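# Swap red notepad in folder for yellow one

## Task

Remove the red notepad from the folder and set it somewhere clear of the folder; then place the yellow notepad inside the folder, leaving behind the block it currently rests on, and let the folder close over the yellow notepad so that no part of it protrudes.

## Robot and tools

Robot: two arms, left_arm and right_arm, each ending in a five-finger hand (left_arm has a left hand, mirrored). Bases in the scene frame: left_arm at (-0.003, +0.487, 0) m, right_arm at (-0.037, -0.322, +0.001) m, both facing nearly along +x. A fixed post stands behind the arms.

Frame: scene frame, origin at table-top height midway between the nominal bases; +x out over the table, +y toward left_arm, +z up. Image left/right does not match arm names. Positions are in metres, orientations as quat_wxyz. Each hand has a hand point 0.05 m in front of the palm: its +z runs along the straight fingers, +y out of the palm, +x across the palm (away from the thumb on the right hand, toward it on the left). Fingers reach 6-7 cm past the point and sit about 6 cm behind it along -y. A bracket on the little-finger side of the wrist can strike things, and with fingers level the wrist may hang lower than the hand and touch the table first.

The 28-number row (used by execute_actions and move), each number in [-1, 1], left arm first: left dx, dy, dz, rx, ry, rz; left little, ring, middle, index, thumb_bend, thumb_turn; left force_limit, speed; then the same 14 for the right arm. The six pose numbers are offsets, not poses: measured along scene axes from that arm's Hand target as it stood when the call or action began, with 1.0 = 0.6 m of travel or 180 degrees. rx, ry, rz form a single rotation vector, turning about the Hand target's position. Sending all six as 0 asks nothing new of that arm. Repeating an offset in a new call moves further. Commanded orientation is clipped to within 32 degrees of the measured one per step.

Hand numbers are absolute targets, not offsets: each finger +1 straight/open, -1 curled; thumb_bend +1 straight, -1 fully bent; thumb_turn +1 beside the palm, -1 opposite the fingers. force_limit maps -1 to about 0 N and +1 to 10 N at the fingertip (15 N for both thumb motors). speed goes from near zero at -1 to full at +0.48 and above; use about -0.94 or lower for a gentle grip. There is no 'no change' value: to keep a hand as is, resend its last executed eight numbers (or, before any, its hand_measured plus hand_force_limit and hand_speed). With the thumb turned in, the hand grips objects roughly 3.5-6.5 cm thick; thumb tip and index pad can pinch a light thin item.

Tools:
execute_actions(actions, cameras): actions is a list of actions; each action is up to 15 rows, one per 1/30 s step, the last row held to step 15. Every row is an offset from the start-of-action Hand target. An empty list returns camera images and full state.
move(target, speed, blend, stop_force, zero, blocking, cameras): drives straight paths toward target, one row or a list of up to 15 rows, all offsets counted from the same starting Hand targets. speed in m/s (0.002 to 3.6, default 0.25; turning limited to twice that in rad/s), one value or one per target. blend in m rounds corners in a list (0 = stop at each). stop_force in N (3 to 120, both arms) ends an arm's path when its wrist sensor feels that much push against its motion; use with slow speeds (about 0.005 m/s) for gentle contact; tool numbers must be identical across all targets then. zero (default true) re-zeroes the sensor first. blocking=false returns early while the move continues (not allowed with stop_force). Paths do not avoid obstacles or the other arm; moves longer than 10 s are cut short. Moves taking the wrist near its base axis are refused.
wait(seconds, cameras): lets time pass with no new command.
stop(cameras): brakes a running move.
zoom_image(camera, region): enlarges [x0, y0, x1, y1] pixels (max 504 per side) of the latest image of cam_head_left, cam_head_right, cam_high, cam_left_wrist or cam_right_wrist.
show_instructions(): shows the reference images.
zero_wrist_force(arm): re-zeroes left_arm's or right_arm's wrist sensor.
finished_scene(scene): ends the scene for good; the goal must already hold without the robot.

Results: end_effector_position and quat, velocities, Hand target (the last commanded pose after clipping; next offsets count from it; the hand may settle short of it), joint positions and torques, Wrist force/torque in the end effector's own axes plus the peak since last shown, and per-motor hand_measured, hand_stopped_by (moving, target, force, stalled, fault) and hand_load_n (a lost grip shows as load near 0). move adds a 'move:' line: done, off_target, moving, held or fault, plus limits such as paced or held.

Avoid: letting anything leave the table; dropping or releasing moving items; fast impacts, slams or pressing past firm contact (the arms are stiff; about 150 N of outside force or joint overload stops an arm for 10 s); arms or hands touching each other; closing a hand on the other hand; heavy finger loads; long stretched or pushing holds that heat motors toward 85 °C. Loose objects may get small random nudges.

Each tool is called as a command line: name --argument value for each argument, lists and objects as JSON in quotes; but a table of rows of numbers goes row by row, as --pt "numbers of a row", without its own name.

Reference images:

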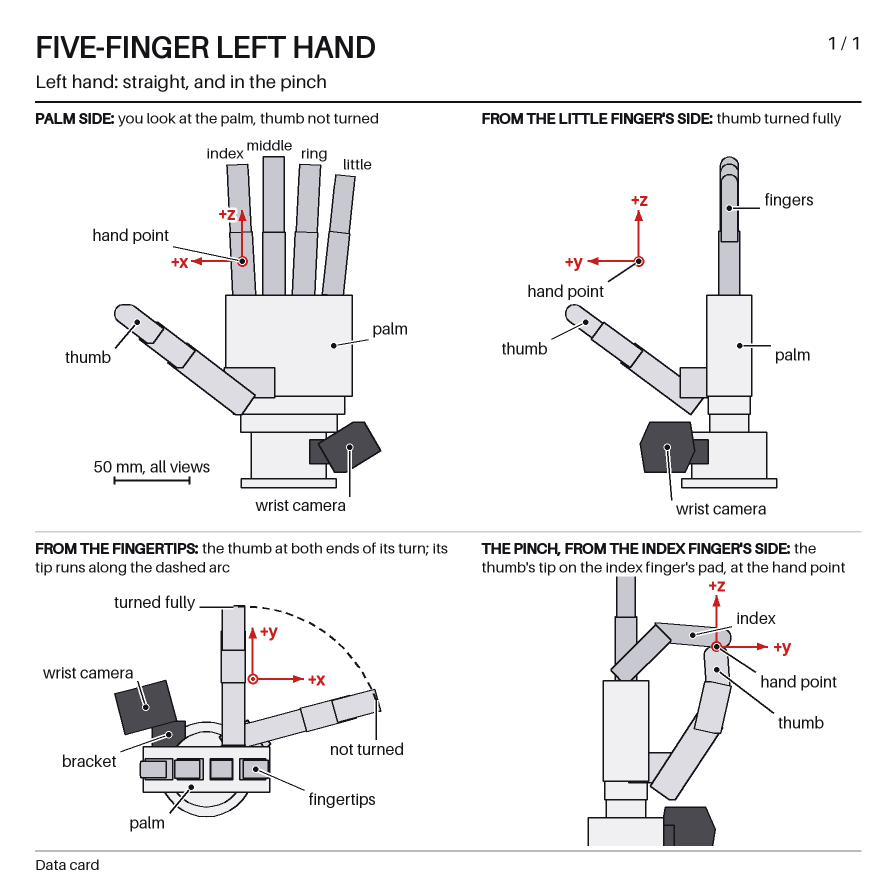

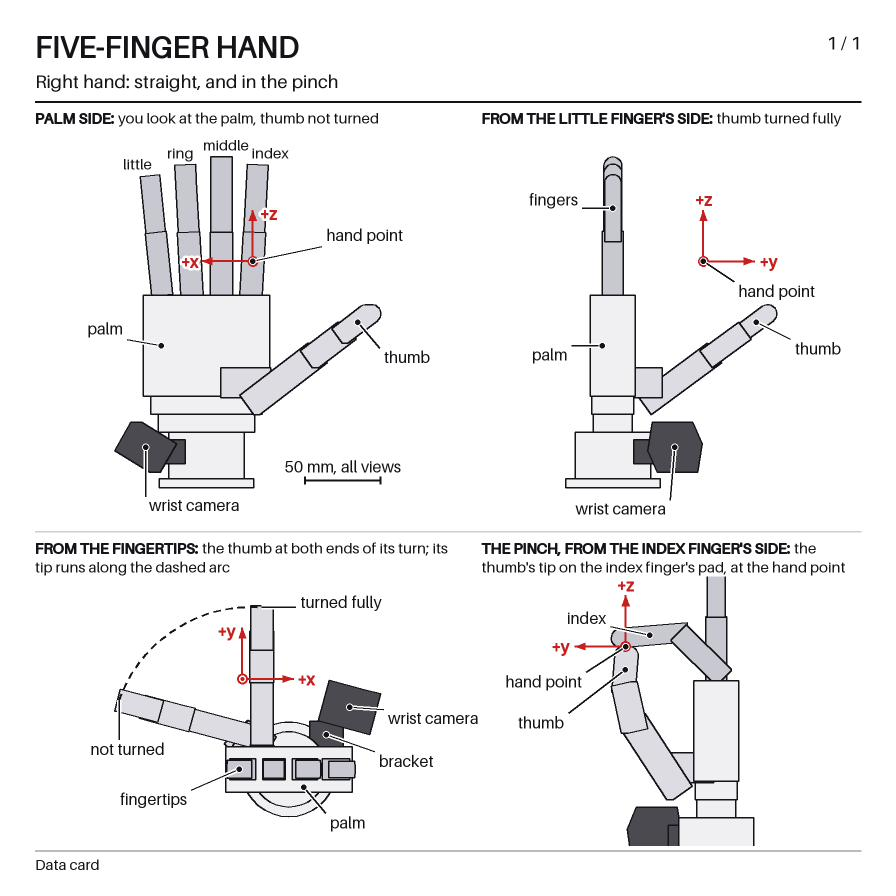

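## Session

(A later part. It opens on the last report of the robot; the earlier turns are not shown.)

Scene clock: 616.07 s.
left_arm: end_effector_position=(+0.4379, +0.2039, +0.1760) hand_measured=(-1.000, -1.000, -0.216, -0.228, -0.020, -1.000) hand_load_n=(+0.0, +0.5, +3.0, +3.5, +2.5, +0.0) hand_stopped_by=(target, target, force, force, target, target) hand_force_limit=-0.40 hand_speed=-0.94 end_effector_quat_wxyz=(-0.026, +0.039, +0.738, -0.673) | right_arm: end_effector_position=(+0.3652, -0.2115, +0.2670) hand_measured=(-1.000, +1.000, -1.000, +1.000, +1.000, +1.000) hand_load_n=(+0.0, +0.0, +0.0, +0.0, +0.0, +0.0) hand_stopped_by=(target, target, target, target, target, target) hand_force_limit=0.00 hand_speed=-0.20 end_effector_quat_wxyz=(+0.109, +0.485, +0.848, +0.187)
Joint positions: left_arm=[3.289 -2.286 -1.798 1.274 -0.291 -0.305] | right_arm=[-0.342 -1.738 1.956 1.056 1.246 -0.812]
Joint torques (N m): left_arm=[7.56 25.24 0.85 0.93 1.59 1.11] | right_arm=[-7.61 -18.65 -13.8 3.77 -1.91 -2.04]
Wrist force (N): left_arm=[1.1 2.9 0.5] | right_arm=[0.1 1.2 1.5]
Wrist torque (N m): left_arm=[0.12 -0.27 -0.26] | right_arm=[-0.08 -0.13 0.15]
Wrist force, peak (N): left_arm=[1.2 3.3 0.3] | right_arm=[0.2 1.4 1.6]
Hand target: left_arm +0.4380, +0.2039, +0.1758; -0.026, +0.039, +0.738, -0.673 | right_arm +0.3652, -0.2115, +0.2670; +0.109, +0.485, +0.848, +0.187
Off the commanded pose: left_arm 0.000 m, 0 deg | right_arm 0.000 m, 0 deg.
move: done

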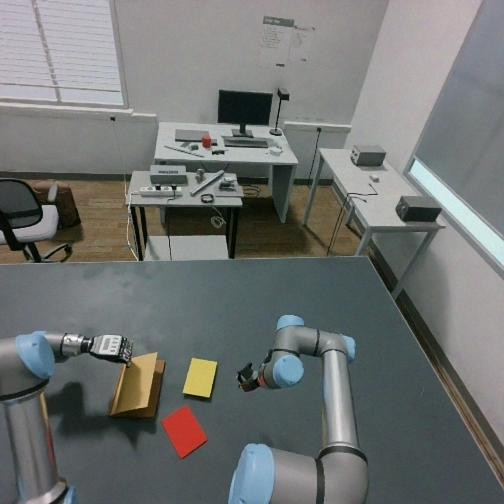

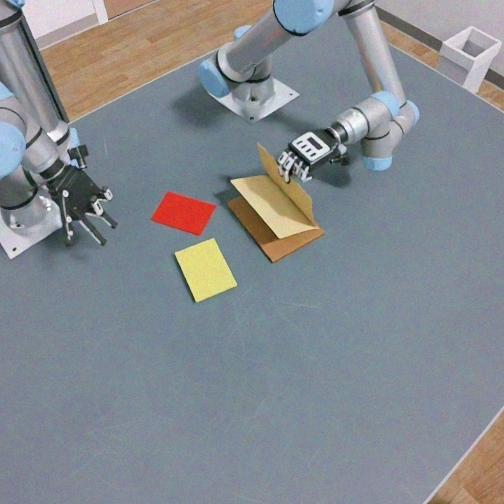

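move --target '[0,0.047,0.0035,-0.0556,0,0,-1,-1,-0.38,-0.35,-0.02,-1,-0.4,-0.94,0,0,0,0,0,0,-1,1,-1,1,1,1,0,-0.2]' --speed 0.02 --cameras '["cam_head_left","cam_high"]'

zoom_image --camera "cam_high" --region '[220, 130, 340, 250]'

zoom_image --camera "cam_head_left" --region '[90, 340, 180, 430]'

Scene clock: 622.60 s.
left_arm: end_effector_position=(+0.4379, +0.2321, +0.1779) hand_measured=(-1.000, -1.000, -0.216, -0.228, -0.020, -1.000) hand_load_n=(+0.0, +0.0, +3.0, +3.5, +2.0, +0.5) hand_stopped_by=(target, target, force, force, target, target) hand_force_limit=-0.40 hand_speed=-0.94 end_effector_quat_wxyz=(-0.023, +0.041, +0.677, -0.735) end_effector_velocity=(+0.000, +0.000, +0.000) end_effector_angular_velocity=(+0.002, +0.001, +0.002) | right_arm: end_effector_position=(+0.3652, -0.2115, +0.2670) hand_measured=(-1.000, +1.000, -1.000, +1.000, +1.000, +1.000) hand_load_n=(+0.0, +0.0, +0.0, +0.0, +0.0, +0.0) hand_stopped_by=(target, target, target, target, target, target) hand_force_limit=0.00 hand_speed=-0.20 end_effector_quat_wxyz=(+0.109, +0.485, +0.848, +0.187)
Joint positions: left_arm=[3.37 -2.309 -1.966 0.905 -0.365 0.242] | right_arm=[-0.342 -1.738 1.956 1.056 1.246 -0.812]
Joint velocities: left_arm=[0 0.001 -0.001 0.004 0.001 -0.005] | right_arm=[within noise]
Joint torques (N m): left_arm=[-3.03 31.29 16.12 2.03 0.88 -1.74] | right_arm=[-6.08 -19.6 -13 3.82 -1.58 -2.08]
Wrist force (N): left_arm=[1.0 2.7 0.3] | right_arm=[0.1 1.4 1.7]
Wrist torque (N m): left_arm=[0.11 -0.25 -0.33] | right_arm=[-0.07 -0.14 0.15]
Wrist force, peak (N): left_arm=[1.3 3.2 0.5] | right_arm=[0.1 1.4 1.7]
Hand target: left_arm +0.4380, +0.2321, +0.1779; -0.023, +0.041, +0.677, -0.735 | right_arm +0.3652, -0.2115, +0.2670; +0.109, +0.485, +0.848, +0.187
Off the commanded pose: left_arm 0.000 m, 0 deg | right_arm 0.000 m, 0 deg.
move: done

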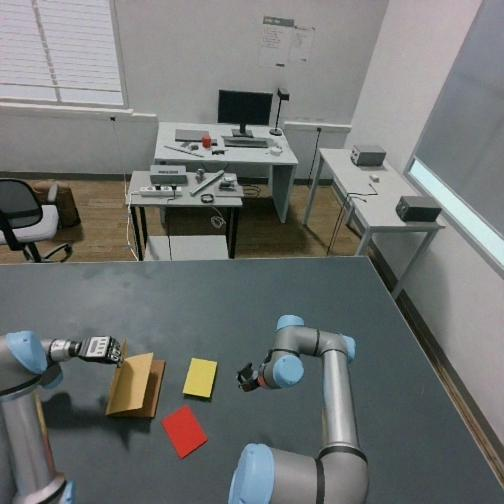

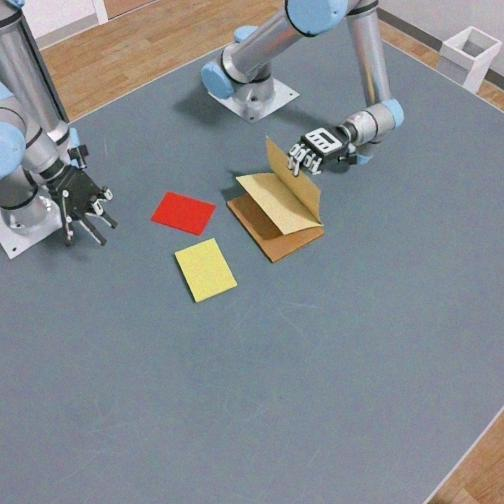

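Scaled by 4.200 from the camera's image (finer frame: 720x720).

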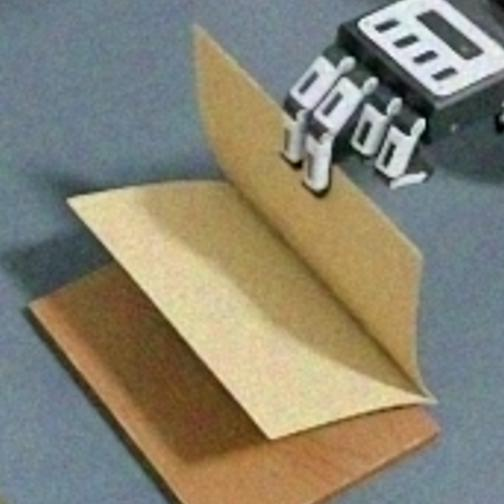

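Scaled by 5.600 from the camera's image (finer frame: 720x720).

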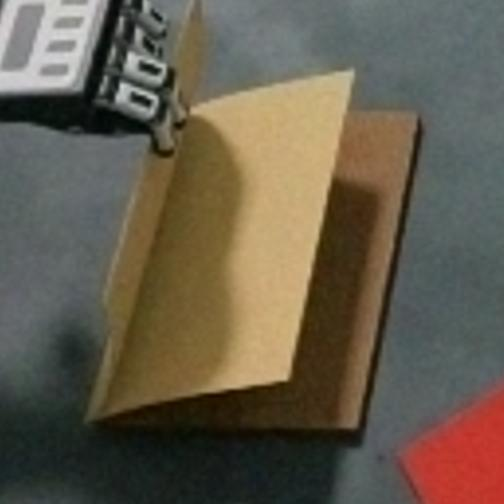

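move --pt "0 -0.047 -0.0035 0.0556 0 0 -1 -1 -0.38 -0.35 -0.02 -1 -0.4 -0.94 0 0 0 0 0 0 -1 1 -1 1 1 1 0 -0.2" --pt "0 -0.0868 0 0.0556 0 0 -1 -1 -0.38 -0.35 -0.02 -1 -0.4 -0.94 0 0 0 0 0 0 -1 1 -1 1 1 1 0 -0.2" --pt "0 -0.0868 -0.052 0.0556 0 0 -1 -1 -0.38 -0.35 -0.02 -1 -0.4 -0.94 0 0 0 0 0 0 -1 1 -1 1 1 1 0 -0.2" --speed '[0.03,0.03,0.015]' --cameras '["cam_head_left","cam_high","cam_left_wrist"]'

zoom_image --camera "cam_high" --region '[220, 130, 340, 250]'

zoom_image --camera "cam_head_left" --region '[90, 340, 180, 430]'

Scene clock: 631.57 s.
left_arm: end_effector_position=(+0.4380, +0.1800, +0.1465) hand_measured=(-1.000, -1.000, -0.216, -0.228, -0.020, -1.000) hand_load_n=(+0.0, +0.0, +3.0, +3.5, +2.5, +0.5) hand_stopped_by=(target, target, force, force, target, target) hand_force_limit=-0.40 hand_speed=-0.94 end_effector_quat_wxyz=(-0.026, +0.039, +0.738, -0.673) | right_arm: end_effector_position=(+0.3652, -0.2115, +0.2670) hand_measured=(-1.000, +1.000, -1.000, +1.000, +1.000, +1.000) hand_load_n=(+0.0, +0.0, +0.0, +0.0, +0.0, +0.0) hand_stopped_by=(target, target, target, target, target, target) hand_force_limit=0.00 hand_speed=-0.20 end_effector_quat_wxyz=(+0.109, +0.485, +0.848, +0.187)
Joint positions: left_arm=[3.24 -2.352 -1.769 1.374 -0.245 -0.371] | right_arm=[-0.342 -1.738 1.956 1.056 1.246 -0.812]
Joint torques (N m): left_arm=[12.36 54.23 18.44 -2.39 -0.75 0.19] | right_arm=[-4.21 -19.02 -13.76 3.68 -1.31 -2.21]
Wrist force (N): left_arm=[0.8 2.9 0.3] | right_arm=[-0.1 1.2 1.5]
Wrist torque (N m): left_arm=[0.14 -0.23 -0.31] | right_arm=[-0.08 -0.10 0.14]
Wrist force, peak (N): left_arm=[1.0 3.2 0.6] | right_arm=[0.2 1.4 1.7]
Hand target: left_arm +0.4380, +0.1800, +0.1467; -0.026, +0.039, +0.738, -0.673 | right_arm +0.3652, -0.2115, +0.2670; +0.109, +0.485, +0.848, +0.187
Off the commanded pose: left_arm 0.000 m, 0 deg | right_arm 0.000 m, 0 deg.
move: done
cam_left_wrist: T_world_to_cam=[[-0.29603, -0.01148, 0.95511, -0.0155], [-0.75766, 0.61172, -0.22748, 0.2521], [-0.58164, -0.79099, -0.18979, 0.5419]] pos_world=[0.50161, 0.27425, 0.175]

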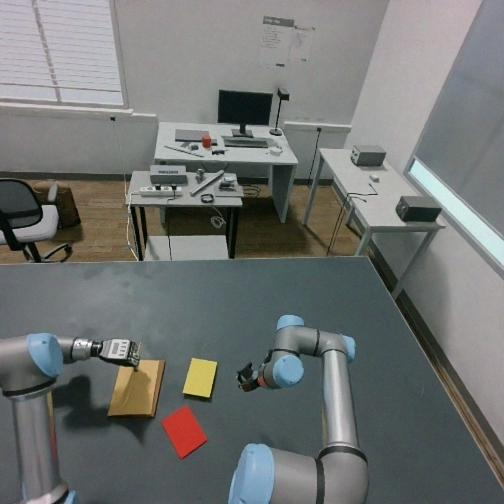

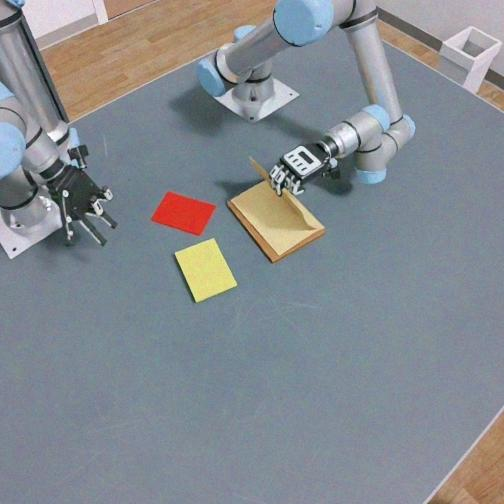

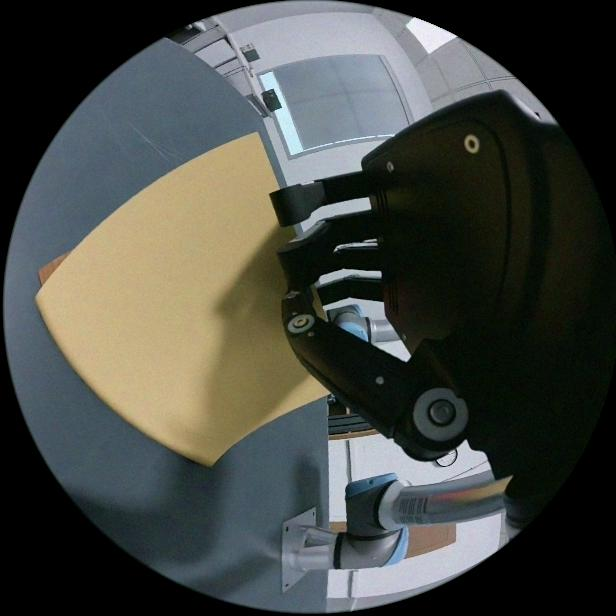

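Scaled by 4.200 from the camera's image (finer frame: 720x720).

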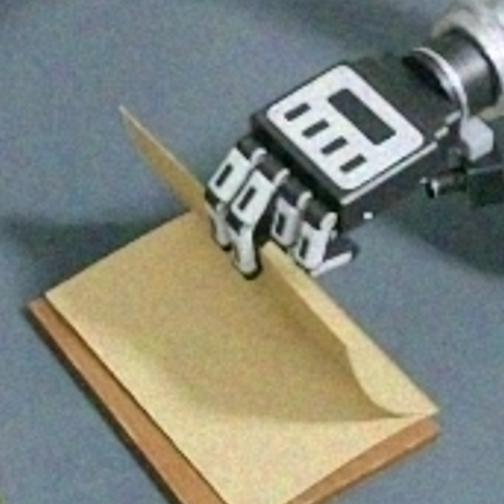

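Scaled by 5.600 from the camera's image (finer frame: 720x720).

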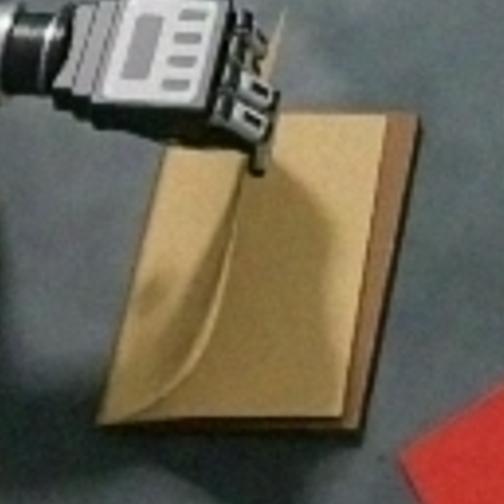

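move --pt "0 0 0.05 0 0 0 -1 -1 -0.38 -0.35 -0.02 -1 -0.4 -0.94 0 0 0 0 0 0 -1 1 -1 1 1 1 0 -0.2" --pt "0 -0.025 0.05 0 0 0 -1 -1 -0.38 -0.35 -0.02 -1 -0.4 -0.94 0 0 0 0 0 0 -1 1 -1 1 1 1 0 -0.2" --pt "0 -0.025 -0.003 0 0 0 -1 -1 -0.38 -0.35 -0.02 -1 -0.4 -0.94 0 0 0 0 0 0 -1 1 -1 1 1 1 0 -0.2" --speed '[0.03,0.03,0.015]' --cameras '["cam_head_left","cam_high"]'

zoom_image --camera "cam_high" --region '[220, 130, 340, 250]'

zoom_image --camera "cam_head_left" --region '[90, 340, 180, 430]'

Scene clock: 640.20 s.
left_arm: end_effector_position=(+0.4380, +0.1650, +0.1447) hand_measured=(-1.000, -1.000, -0.216, -0.228, -0.020, -1.000) hand_load_n=(+0.0, +0.0, +3.5, +3.5, +2.0, +0.5) hand_stopped_by=(target, target, force, force, target, target) hand_force_limit=-0.40 hand_speed=-0.94 end_effector_quat_wxyz=(-0.026, +0.039, +0.738, -0.673) | right_arm: end_effector_position=(+0.3652, -0.2115, +0.2670) hand_measured=(-1.000, +1.000, -1.000, +1.000, +1.000, +1.000) hand_load_n=(+0.0, +0.0, +0.0, +0.0, +0.0, +0.0) hand_stopped_by=(target, target, target, target, target, target) hand_force_limit=0.00 hand_speed=-0.20 end_effector_quat_wxyz=(+0.109, +0.485, +0.848, +0.187)
Joint positions: left_arm=[3.209 -2.361 -1.746 1.414 -0.217 -0.426] | right_arm=[-0.342 -1.738 1.956 1.056 1.246 -0.812]
Joint torques (N m): left_arm=[12.33 54 18.05 -2.46 -0.62 -0.29] | right_arm=[-2.58 -17.4 -13.66 3.65 -1.07 -2]
Wrist force (N): left_arm=[1.0 2.8 0.4] | right_arm=[0.1 1.4 1.5]
Wrist torque (N m): left_arm=[0.15 -0.25 -0.32] | right_arm=[-0.06 -0.13 0.16]
Wrist force, peak (N): left_arm=[1.2 3.4 0.3] | right_arm=[0.2 1.4 1.6]
Hand target: left_arm +0.4380, +0.1650, +0.1449; -0.026, +0.039, +0.738, -0.673 | right_arm +0.3652, -0.2115, +0.2670; +0.109, +0.485, +0.848, +0.187
Off the commanded pose: left_arm 0.000 m, 0 deg | right_arm 0.000 m, 0 deg.
move: done

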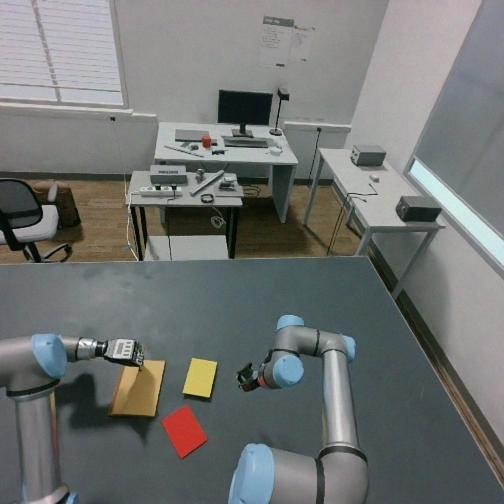

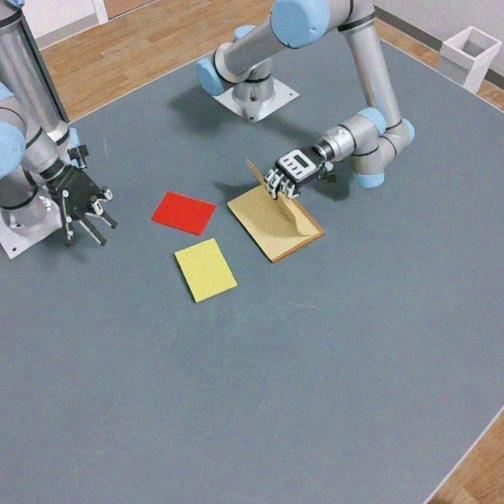

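Scaled by 4.200 from the camera's image (finer frame: 720x720).

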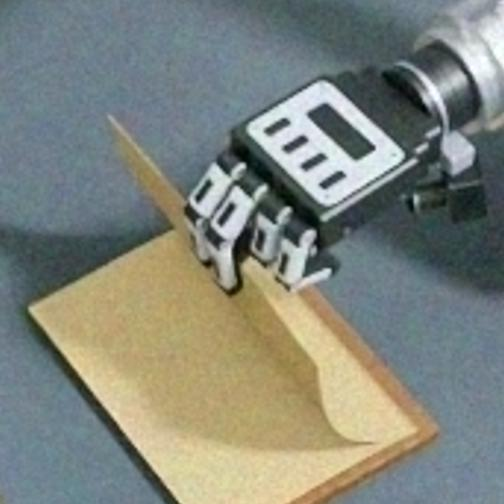

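Scaled by 5.600 from the camera's image (finer frame: 720x720).

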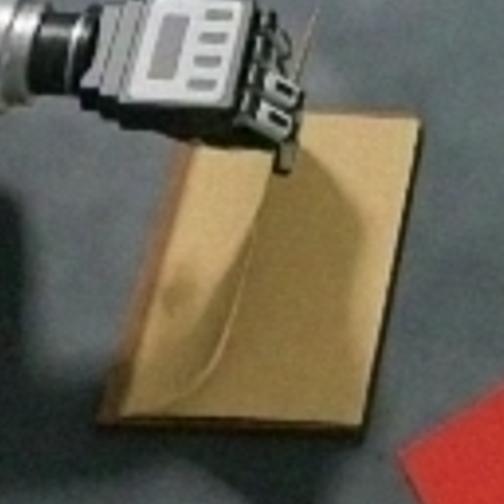

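zoom_image --camera "cam_head_left" --region '[170, 345, 230, 405]'

zoom_image --camera "cam_high" --region '[165, 230, 245, 310]'

Scaled by 8.400 from the camera's image (finer frame: 720x720).

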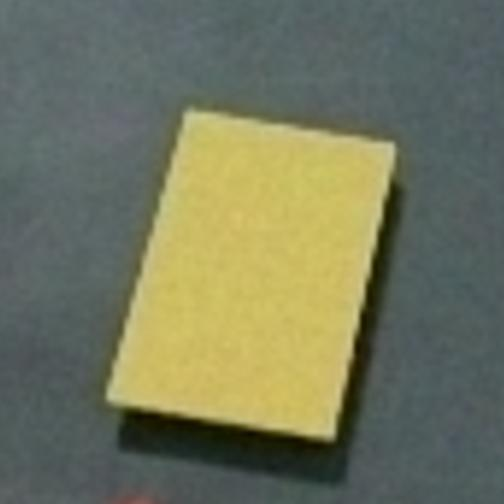

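Scaled by 6.300 from the camera's image (finer frame: 720x720).

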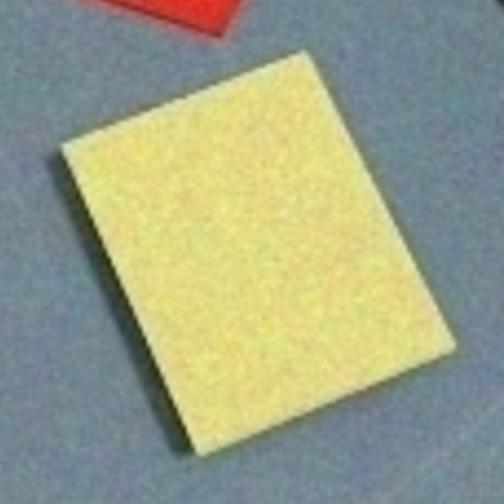

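move --pt "0 0 0 0 0 0 -1 -1 -0.38 -0.35 -0.02 -1 -0.4 -0.94 0.1408 0.248 -0.12 -0.112 0.0876 0.2399 -1 -1 -0.2 -0.15 0.6 -1 0 -0.2" --pt "0 0 0 0 0 0 -1 -1 -0.38 -0.35 -0.02 -1 -0.4 -0.94 0.1408 0.248 -0.2783 -0.112 0.0876 0.2399 -1 -1 -0.2 -0.15 0.6 -1 0 -0.2" --pt "0 0 0 0 0 0 -1 -1 -0.38 -0.35 -0.02 -1 -0.4 -0.94 0.1408 0.248 -0.3617 -0.112 0.0876 0.2399 -1 -1 -0.2 -0.15 0.6 -1 0 -0.2" --speed '[0.2,0.2,0.05]' --cameras '["cam_head_left","cam_high","cam_right_wrist"]'

move --target '[0,0,0,0,0,0,-1,-1,-0.38,-0.35,-0.02,-1,-0.4,-0.94,0,0,-0.04,0,0,0,-1,-1,-0.2,-0.15,0.6,-1,0,-0.2]' --speed 0.005 --stop_force 3

Scene clock: 654.80 s.
left_arm: end_effector_position=(+0.4380, +0.1650, +0.1449) hand_measured=(-1.000, -1.000, -0.216, -0.228, -0.020, -1.000) hand_load_n=(+0.0, +0.0, +3.5, +3.5, +2.0, +0.0) hand_stopped_by=(target, target, force, force, target, target) hand_force_limit=-0.40 hand_speed=-0.94 end_effector_quat_wxyz=(-0.026, +0.039, +0.738, -0.673) | right_arm: end_effector_position=(+0.4496, -0.0627, +0.0499) hand_measured=(-1.000, -1.000, -0.200, -0.150, +0.600, -1.000) hand_load_n=(+0.0, +0.0, +0.0, +0.0, +0.0, +0.0) hand_stopped_by=(target, target, target, target, target, target) hand_force_limit=0.00 hand_speed=-0.20 end_effector_quat_wxyz=(+0.000, +0.136, +0.991, +0.000)
Joint positions: left_arm=[3.209 -2.361 -1.746 1.414 -0.217 -0.426] | right_arm=[0.153 -0.969 1.545 0.996 1.57 -1.131]
Joint torques (N m): left_arm=[-1.39 55.52 -0.08 -3.25 1.55 -0.49] | right_arm=[7.88 -46.91 -25.42 4.51 -1.95 0.22]
Wrist force (N): left_arm=[0.8 2.7 0.3] | right_arm=[0.0 1.0 1.6]
Wrist torque (N m): left_arm=[0.13 -0.24 -0.33] | right_arm=[-0.04 -0.13 0.03]
Wrist force, peak (N): left_arm=[1.0 3.0 0.3] | right_arm=[0.1 1.1 3.1]
Hand target: left_arm +0.4380, +0.1650, +0.1449; -0.026, +0.039, +0.738, -0.673 | right_arm +0.4497, -0.0627, +0.0500; +0.000, +0.136, +0.991, +0.000
Off the commanded pose: left_arm 0.000 m, 0 deg | right_arm 0.000 m, 0 deg.
move: done
cam_right_wrist: T_world_to_cam=[[0.0477, 0.99797, -0.04223, 0.04763], [0.84293, -0.01754, 0.53774, -0.41746], [0.53591, -0.06125, -0.84205, -0.08258]] pos_world=[0.39387, -0.05991, 0.15696]

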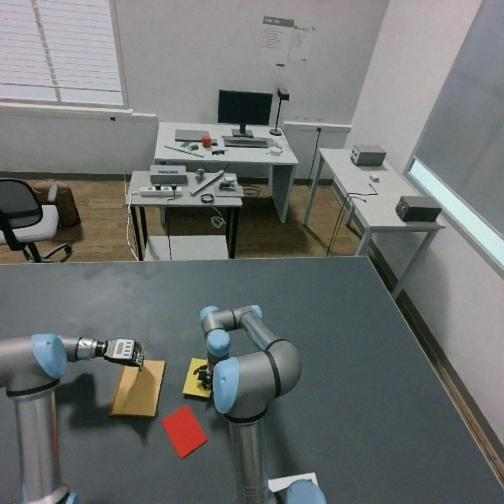

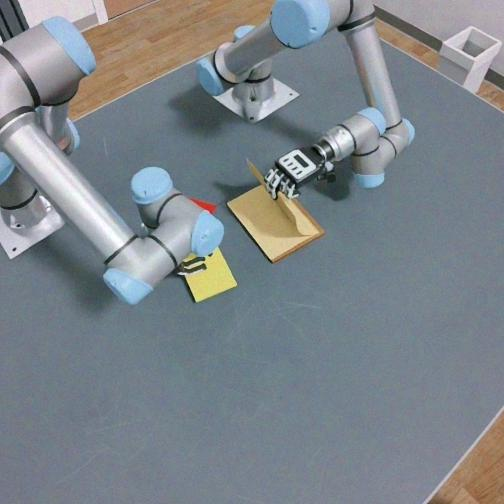

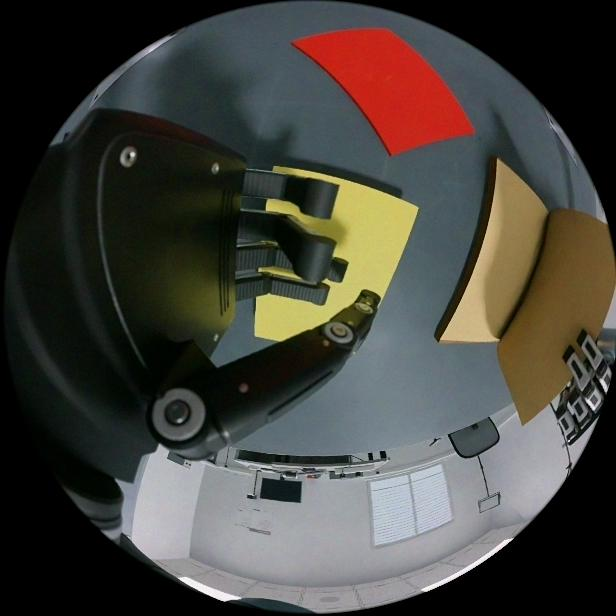

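Scene clock: 658.50 s.
left_arm: end_effector_position=(+0.4380, +0.1650, +0.1449) hand_measured=(-1.000, -1.000, -0.216, -0.228, -0.020, -1.000) hand_load_n=(+0.0, +0.0, +3.5, +3.5, +2.5, +0.5) hand_stopped_by=(target, target, force, force, target, target) hand_force_limit=-0.40 hand_speed=-0.94 end_effector_quat_wxyz=(-0.026, +0.039, +0.738, -0.673) | right_arm: end_effector_position=(+0.4497, -0.0627, +0.0372) hand_measured=(-1.000, -1.000, -0.200, -0.150, +0.600, -1.000) hand_load_n=(+0.0, +0.0, +0.0, -1.0, +0.0, +0.0) hand_stopped_by=(target, target, target, target, target, target) hand_force_limit=0.00 hand_speed=-0.20 end_effector_quat_wxyz=(+0.000, +0.136, +0.991, +0.000)
Joint positions: left_arm=[3.209 -2.361 -1.746 1.414 -0.217 -0.426] | right_arm=[0.153 -0.953 1.555 0.969 1.57 -1.131]
Joint torques (N m): left_arm=[-7.8 55.38 0.59 -3.18 1.51 0.11] | right_arm=[10.5 -47.03 -22.68 4.06 -2.19 2.18]
Wrist force (N): left_arm=[1.0 2.8 0.4] | right_arm=[-0.6 1.2 -1.1]
Wrist torque (N m): left_arm=[0.14 -0.26 -0.32] | right_arm=[0.10 -0.05 0.00]
Wrist force, peak (N): left_arm=[1.1 3.0 0.2] | right_arm=[-0.9 -0.6 -3.1]
Hand target: left_arm +0.4380, +0.1650, +0.1449; -0.026, +0.039, +0.738, -0.673 | right_arm +0.4497, -0.0627, +0.0372; +0.000, +0.136, +0.991, +0.000 (not the last commanded pose)
Off the commanded pose: left_arm 0.000 m, 0 deg | right_arm 0.011 m, 0 deg.
move: contact (right_arm)

move --pt "0 0 0 0 0 0 -1 -1 -0.38 -0.35 -0.02 -1 -0.4 -0.94 0 0 0.03 0 0 0 -1 -1 -0.2 -0.15 0.6 -1 0 -0.2" --pt "0 0 0 0 0 0 -1 -1 -0.38 -0.35 -0.02 -1 -0.4 -0.94 -0.0207 -0.1475 0.03 0 0 0 -1 -1 -0.2 -0.15 0.6 -1 0 -0.2" --pt "0 0 0 0 0 0 -1 -1 -0.38 -0.35 -0.02 -1 -0.4 -0.94 -0.0207 -0.1475 -0.032 0 0 0 -1 -1 -0.2 -0.15 0.6 -1 0 -0.2" --speed '[0.05,0.15,0.04]' --cameras '["cam_right_wrist"]'

zoom_image --camera "cam_right_wrist" --region '[200, 100, 460, 360]'

Scene clock: 663.30 s.
left_arm: end_effector_position=(+0.4380, +0.1650, +0.1449) hand_measured=(-1.000, -1.000, -0.216, -0.228, -0.020, -1.000) hand_load_n=(+0.0, +0.0, +3.5, +3.5, +2.5, +0.0) hand_stopped_by=(target, target, force, force, target, target) hand_force_limit=-0.40 hand_speed=-0.94 end_effector_quat_wxyz=(-0.026, +0.039, +0.738, -0.673) | right_arm: end_effector_position=(+0.4371, -0.1512, +0.0179) hand_measured=(-1.000, -1.000, -0.200, -0.150, +0.600, -1.000) hand_load_n=(+0.0, +0.0, +0.0, +0.5, -0.5, +0.0) hand_stopped_by=(target, target, target, target, target, target) hand_force_limit=0.00 hand_speed=-0.20 end_effector_quat_wxyz=(+0.000, +0.136, +0.991, +0.000) end_effector_velocity=(+0.000, +0.000, +0.002) end_effector_angular_velocity=(+0.000, +0.000, -0.001)
Joint positions: left_arm=[3.209 -2.361 -1.746 1.414 -0.217 -0.426] | right_arm=[-0.043 -1.009 1.716 0.865 1.57 -1.327]
Joint velocities: left_arm=[within noise] | right_arm=[-0.001 -0.003 -0.001 0.005 0 0]
Joint torques (N m): left_arm=[-9.44 55.08 -0.23 -3.34 1.41 1.02] | right_arm=[-12.08 -43.91 -21.7 4.33 -2.29 -1.76]
Wrist force (N): left_arm=[1.1 2.8 0.2] | right_arm=[0.3 1.0 1.3]
Wrist torque (N m): left_arm=[0.15 -0.27 -0.32] | right_arm=[-0.02 -0.17 0.06]
Wrist force, peak (N): left_arm=[1.2 3.0 0.2] | right_arm=[0.2 2.7 1.6]
Hand target: left_arm +0.4380, +0.1650, +0.1449; -0.026, +0.039, +0.738, -0.673 | right_arm +0.4372, -0.1512, +0.0180; +0.000, +0.136, +0.991, +0.000
Off the commanded pose: left_arm 0.000 m, 0 deg | right_arm 0.000 m, 0 deg.
move: done
cam_right_wrist: T_world_to_cam=[[0.04765, 0.99797, -0.04214, 0.1352], [0.84288, -0.01754, 0.53781, -0.3912], [0.53598, -0.06115, -0.84201, -0.10835]] pos_world=[0.38137, -0.14841, 0.12486]

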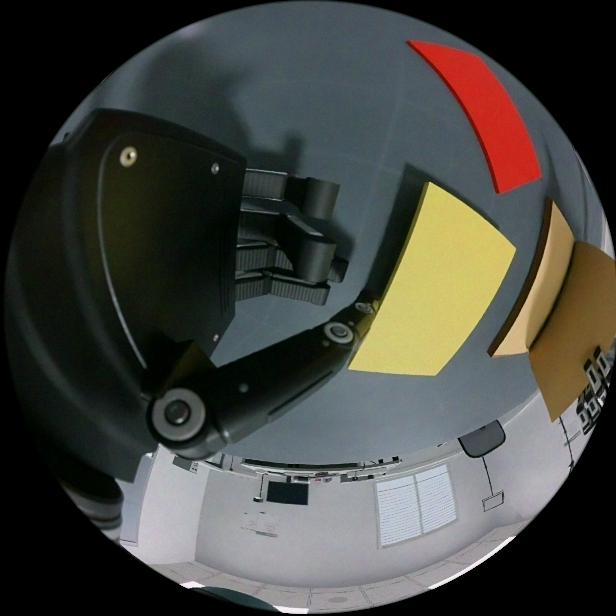

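Scaled by 1.938 from the camera's image (finer frame: 880x880).

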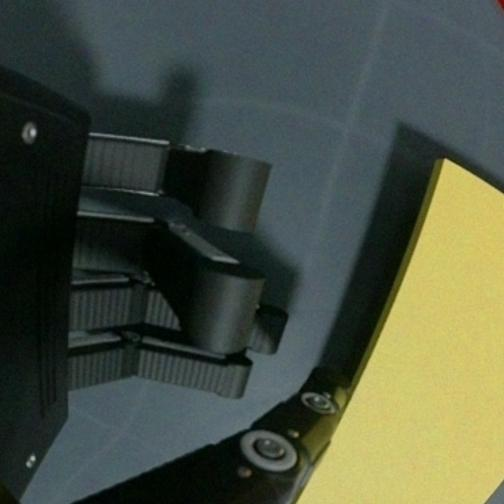

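move --target '[0,0,0,0,0,0,-1,-1,-0.38,-0.35,-0.02,-1,-0.4,-0.94,0.0226,0.0802,0,0,0,0,-1,-1,-0.2,-0.15,0.6,-1,0,-0.2]' --speed 0.012 --stop_force 3 --cameras '["cam_right_wrist","cam_head_left","cam_high"]'

zoom_image --camera "cam_right_wrist" --region '[200, 100, 460, 360]'

Scene clock: 669.43 s.
left_arm: end_effector_position=(+0.4380, +0.1650, +0.1449) hand_measured=(-1.000, -1.000, -0.216, -0.228, -0.020, -1.000) hand_load_n=(+0.0, +0.0, +3.5, +3.5, +2.0, +0.5) hand_stopped_by=(target, target, force, force, target, target) hand_force_limit=-0.40 hand_speed=-0.94 end_effector_quat_wxyz=(-0.026, +0.039, +0.738, -0.673) | right_arm: end_effector_position=(+0.4508, -0.1031, +0.0180) hand_measured=(-1.000, -1.000, -0.200, -0.150, +0.600, -1.000) hand_load_n=(+0.0, +0.0, +0.0, +0.0, +0.0, +0.0) hand_stopped_by=(target, target, target, target, target, target) hand_force_limit=0.00 hand_speed=-0.20 end_effector_quat_wxyz=(+0.000, +0.136, +0.991, +0.000)
Joint positions: left_arm=[3.209 -2.361 -1.746 1.414 -0.217 -0.426] | right_arm=[0.066 -0.955 1.62 0.906 1.57 -1.218]
Joint torques (N m): left_arm=[-9.22 54.6 0.15 -3.33 1.61 1.42] | right_arm=[-12.39 -47.28 -5.17 0.39 -1.28 -1.86]
Wrist force (N): left_arm=[1.1 2.7 0.4] | right_arm=[0.3 0.9 1.5]
Wrist torque (N m): left_arm=[0.12 -0.27 -0.31] | right_arm=[-0.03 -0.17 0.04]
Wrist force, peak (N): left_arm=[1.0 2.9 0.6] | right_arm=[0.4 1.1 1.7]
Hand target: left_arm +0.4380, +0.1650, +0.1449; -0.026, +0.039, +0.738, -0.673 | right_arm +0.4508, -0.1031, +0.0180; +0.000, +0.136, +0.991, +0.000
Off the commanded pose: left_arm 0.000 m, 0 deg | right_arm 0.000 m, 0 deg.
move: done
cam_right_wrist: T_world_to_cam=[[0.04766, 0.99797, -0.04213, 0.08655], [0.84273, -0.01754, 0.53804, -0.40193], [0.53622, -0.06115, -0.84186, -0.11277]] pos_world=[0.39506, -0.10031, 0.12496]
Images, in order (width x height): cam_head_left 504x504, cam_high 504x504, cam_right_wrist 616x616.

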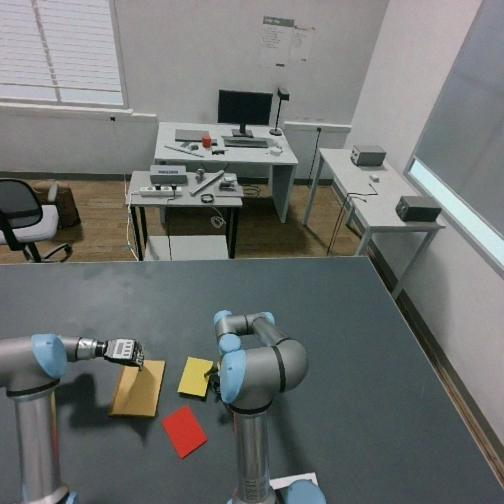

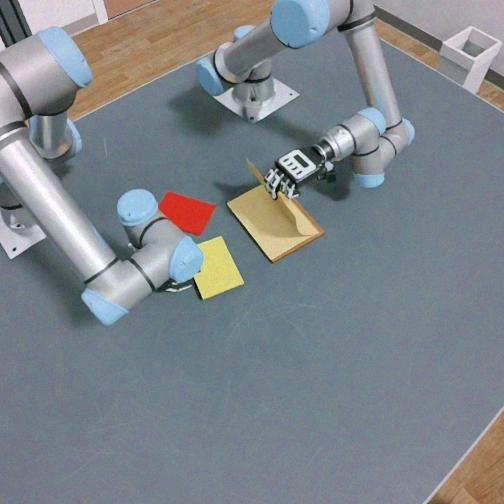

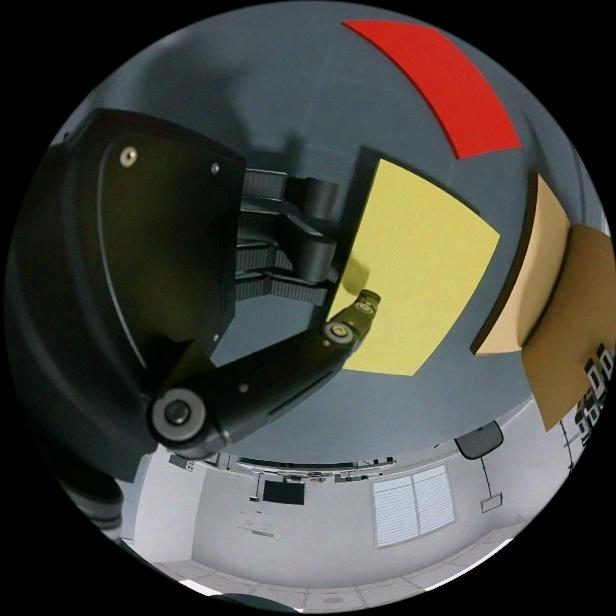

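Scaled by 1.938 from the camera's image (finer frame: 880x880).

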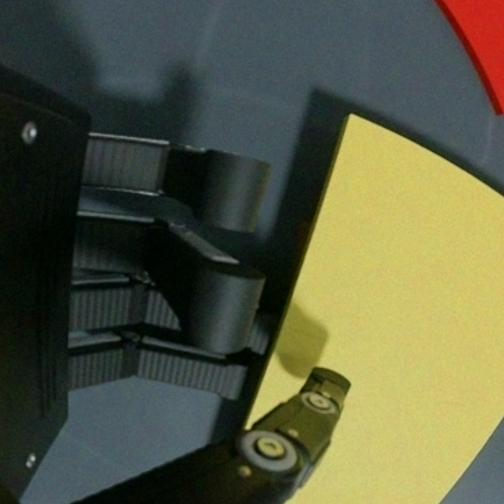

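zoom_image --camera "cam_head_left" --region '[170, 345, 230, 405]'

zoom_image --camera "cam_high" --region '[165, 230, 245, 310]'

Scaled by 8.400 from the camera's image (finer frame: 720x720).

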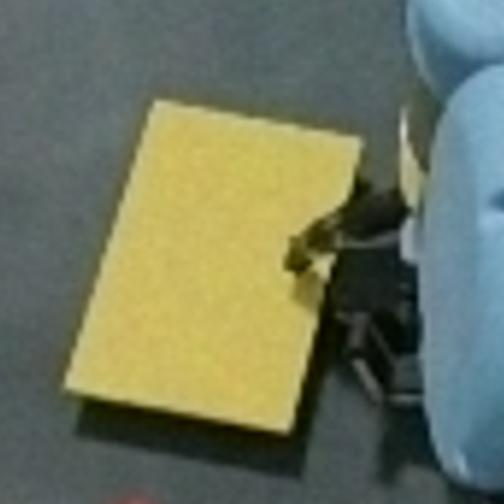

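Scaled by 6.300 from the camera's image (finer frame: 720x720).

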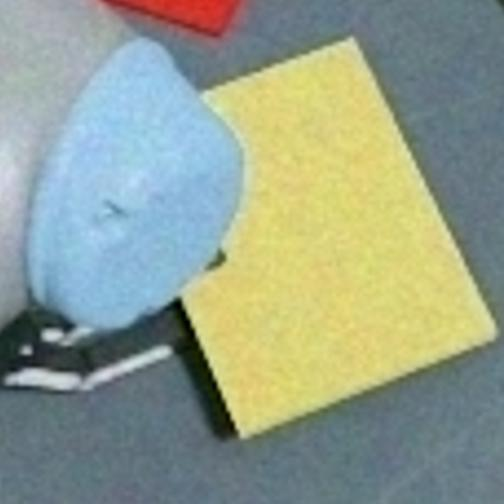

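move --target '[0,0,0,0,0,0,-1,-1,-0.38,-0.35,-0.02,-1,-0.4,-0.94,-0.0135,0.145,0,0,0,0.0578,-1,-1,-0.2,-0.15,0.6,-1,0,-0.2]' --speed 0.025 --cameras '["cam_right_wrist","cam_head_left","cam_high"]'

zoom_image --camera "cam_head_left" --region '[90, 340, 230, 430]'

zoom_image --camera "cam_high" --region '[190, 170, 340, 310]'

Scene clock: 684.23 s.
left_arm: end_effector_position=(+0.4380, +0.1650, +0.1449) hand_measured=(-1.000, -1.000, -0.216, -0.228, -0.020, -1.000) hand_load_n=(+0.0, +0.0, +3.5, +3.5, +2.0, +0.5) hand_stopped_by=(target, target, force, force, target, target) hand_force_limit=-0.40 hand_speed=-0.94 end_effector_quat_wxyz=(-0.026, +0.039, +0.738, -0.673) | right_arm: end_effector_position=(+0.4427, -0.0159, +0.0180) hand_measured=(-1.000, -1.000, -0.200, -0.150, +0.600, -1.000) hand_load_n=(+0.0, +0.0, +0.0, +0.0, +0.0, +0.0) hand_stopped_by=(target, target, target, target, target, target) hand_force_limit=0.00 hand_speed=-0.20 end_effector_quat_wxyz=(+0.000, +0.046, +0.999, +0.000)
Joint positions: left_arm=[3.209 -2.361 -1.746 1.414 -0.217 -0.426] | right_arm=[0.232 -0.885 1.494 0.963 1.57 -1.234]
Joint torques (N m): left_arm=[-9.11 54.71 0.1 -3.26 1.38 1.51] | right_arm=[-12.99 -48.3 -7.01 2.11 2.22 -1.04]
Wrist force (N): left_arm=[1.2 2.6 0.4] | right_arm=[-0.1 0.5 1.4]
Wrist torque (N m): left_arm=[0.11 -0.28 -0.30] | right_arm=[-0.07 -0.12 0.24]
Wrist force, peak (N): left_arm=[1.1 3.1 0.3] | right_arm=[0.2 0.8 1.8]
Hand target: left_arm +0.4380, +0.1650, +0.1449; -0.026, +0.039, +0.738, -0.673 | right_arm +0.4427, -0.0161, +0.0180; +0.000, +0.046, +0.999, +0.000
Off the commanded pose: left_arm 0.000 m, 0 deg | right_arm 0.000 m, 0 deg.
move: done
cam_right_wrist: T_world_to_cam=[[-0.13376, 0.99012, -0.0422, 0.08012], [0.83205, 0.13533, 0.53794, -0.38639], [0.53833, 0.03684, -0.84193, -0.10247]] pos_world=[0.38738, -0.02326, 0.12496]
Images, in order (width x height): cam_head_left 504x504, cam_high 504x504, cam_right_wrist 616x616.

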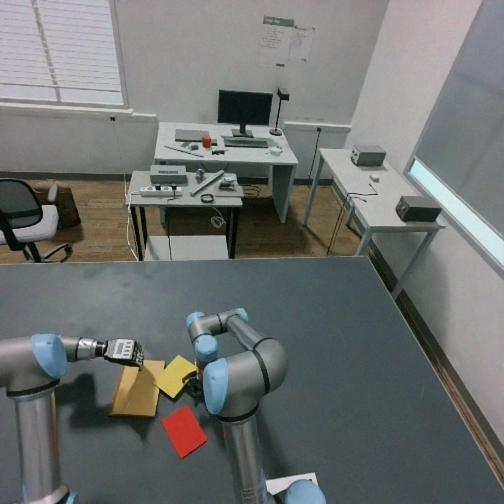

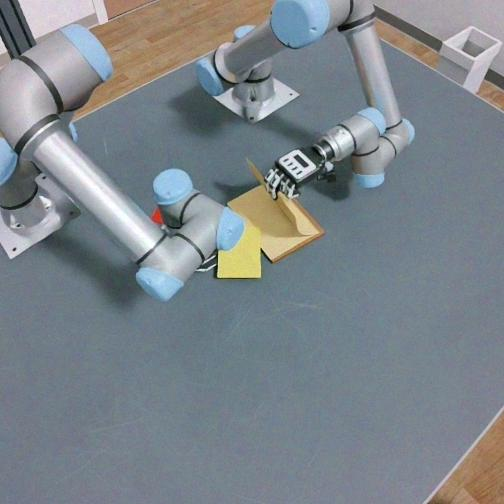

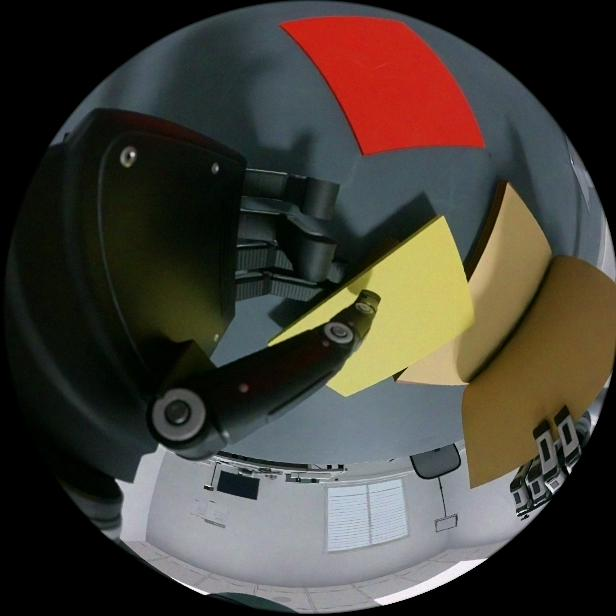

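Scaled by 3.600 from the camera's image (finer frame: 720x720).

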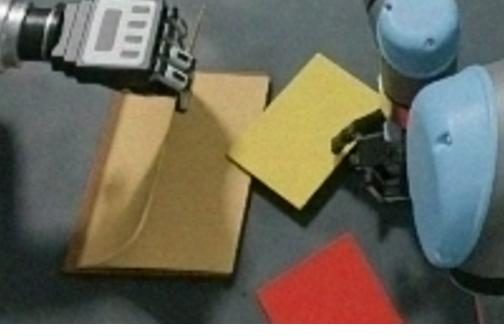

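Scaled by 3.360 from the camera's image (finer frame: 720x720).

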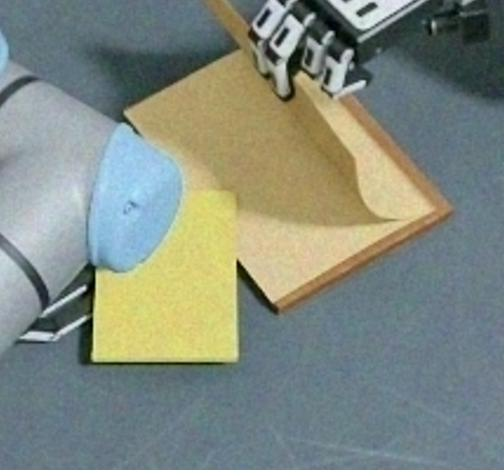

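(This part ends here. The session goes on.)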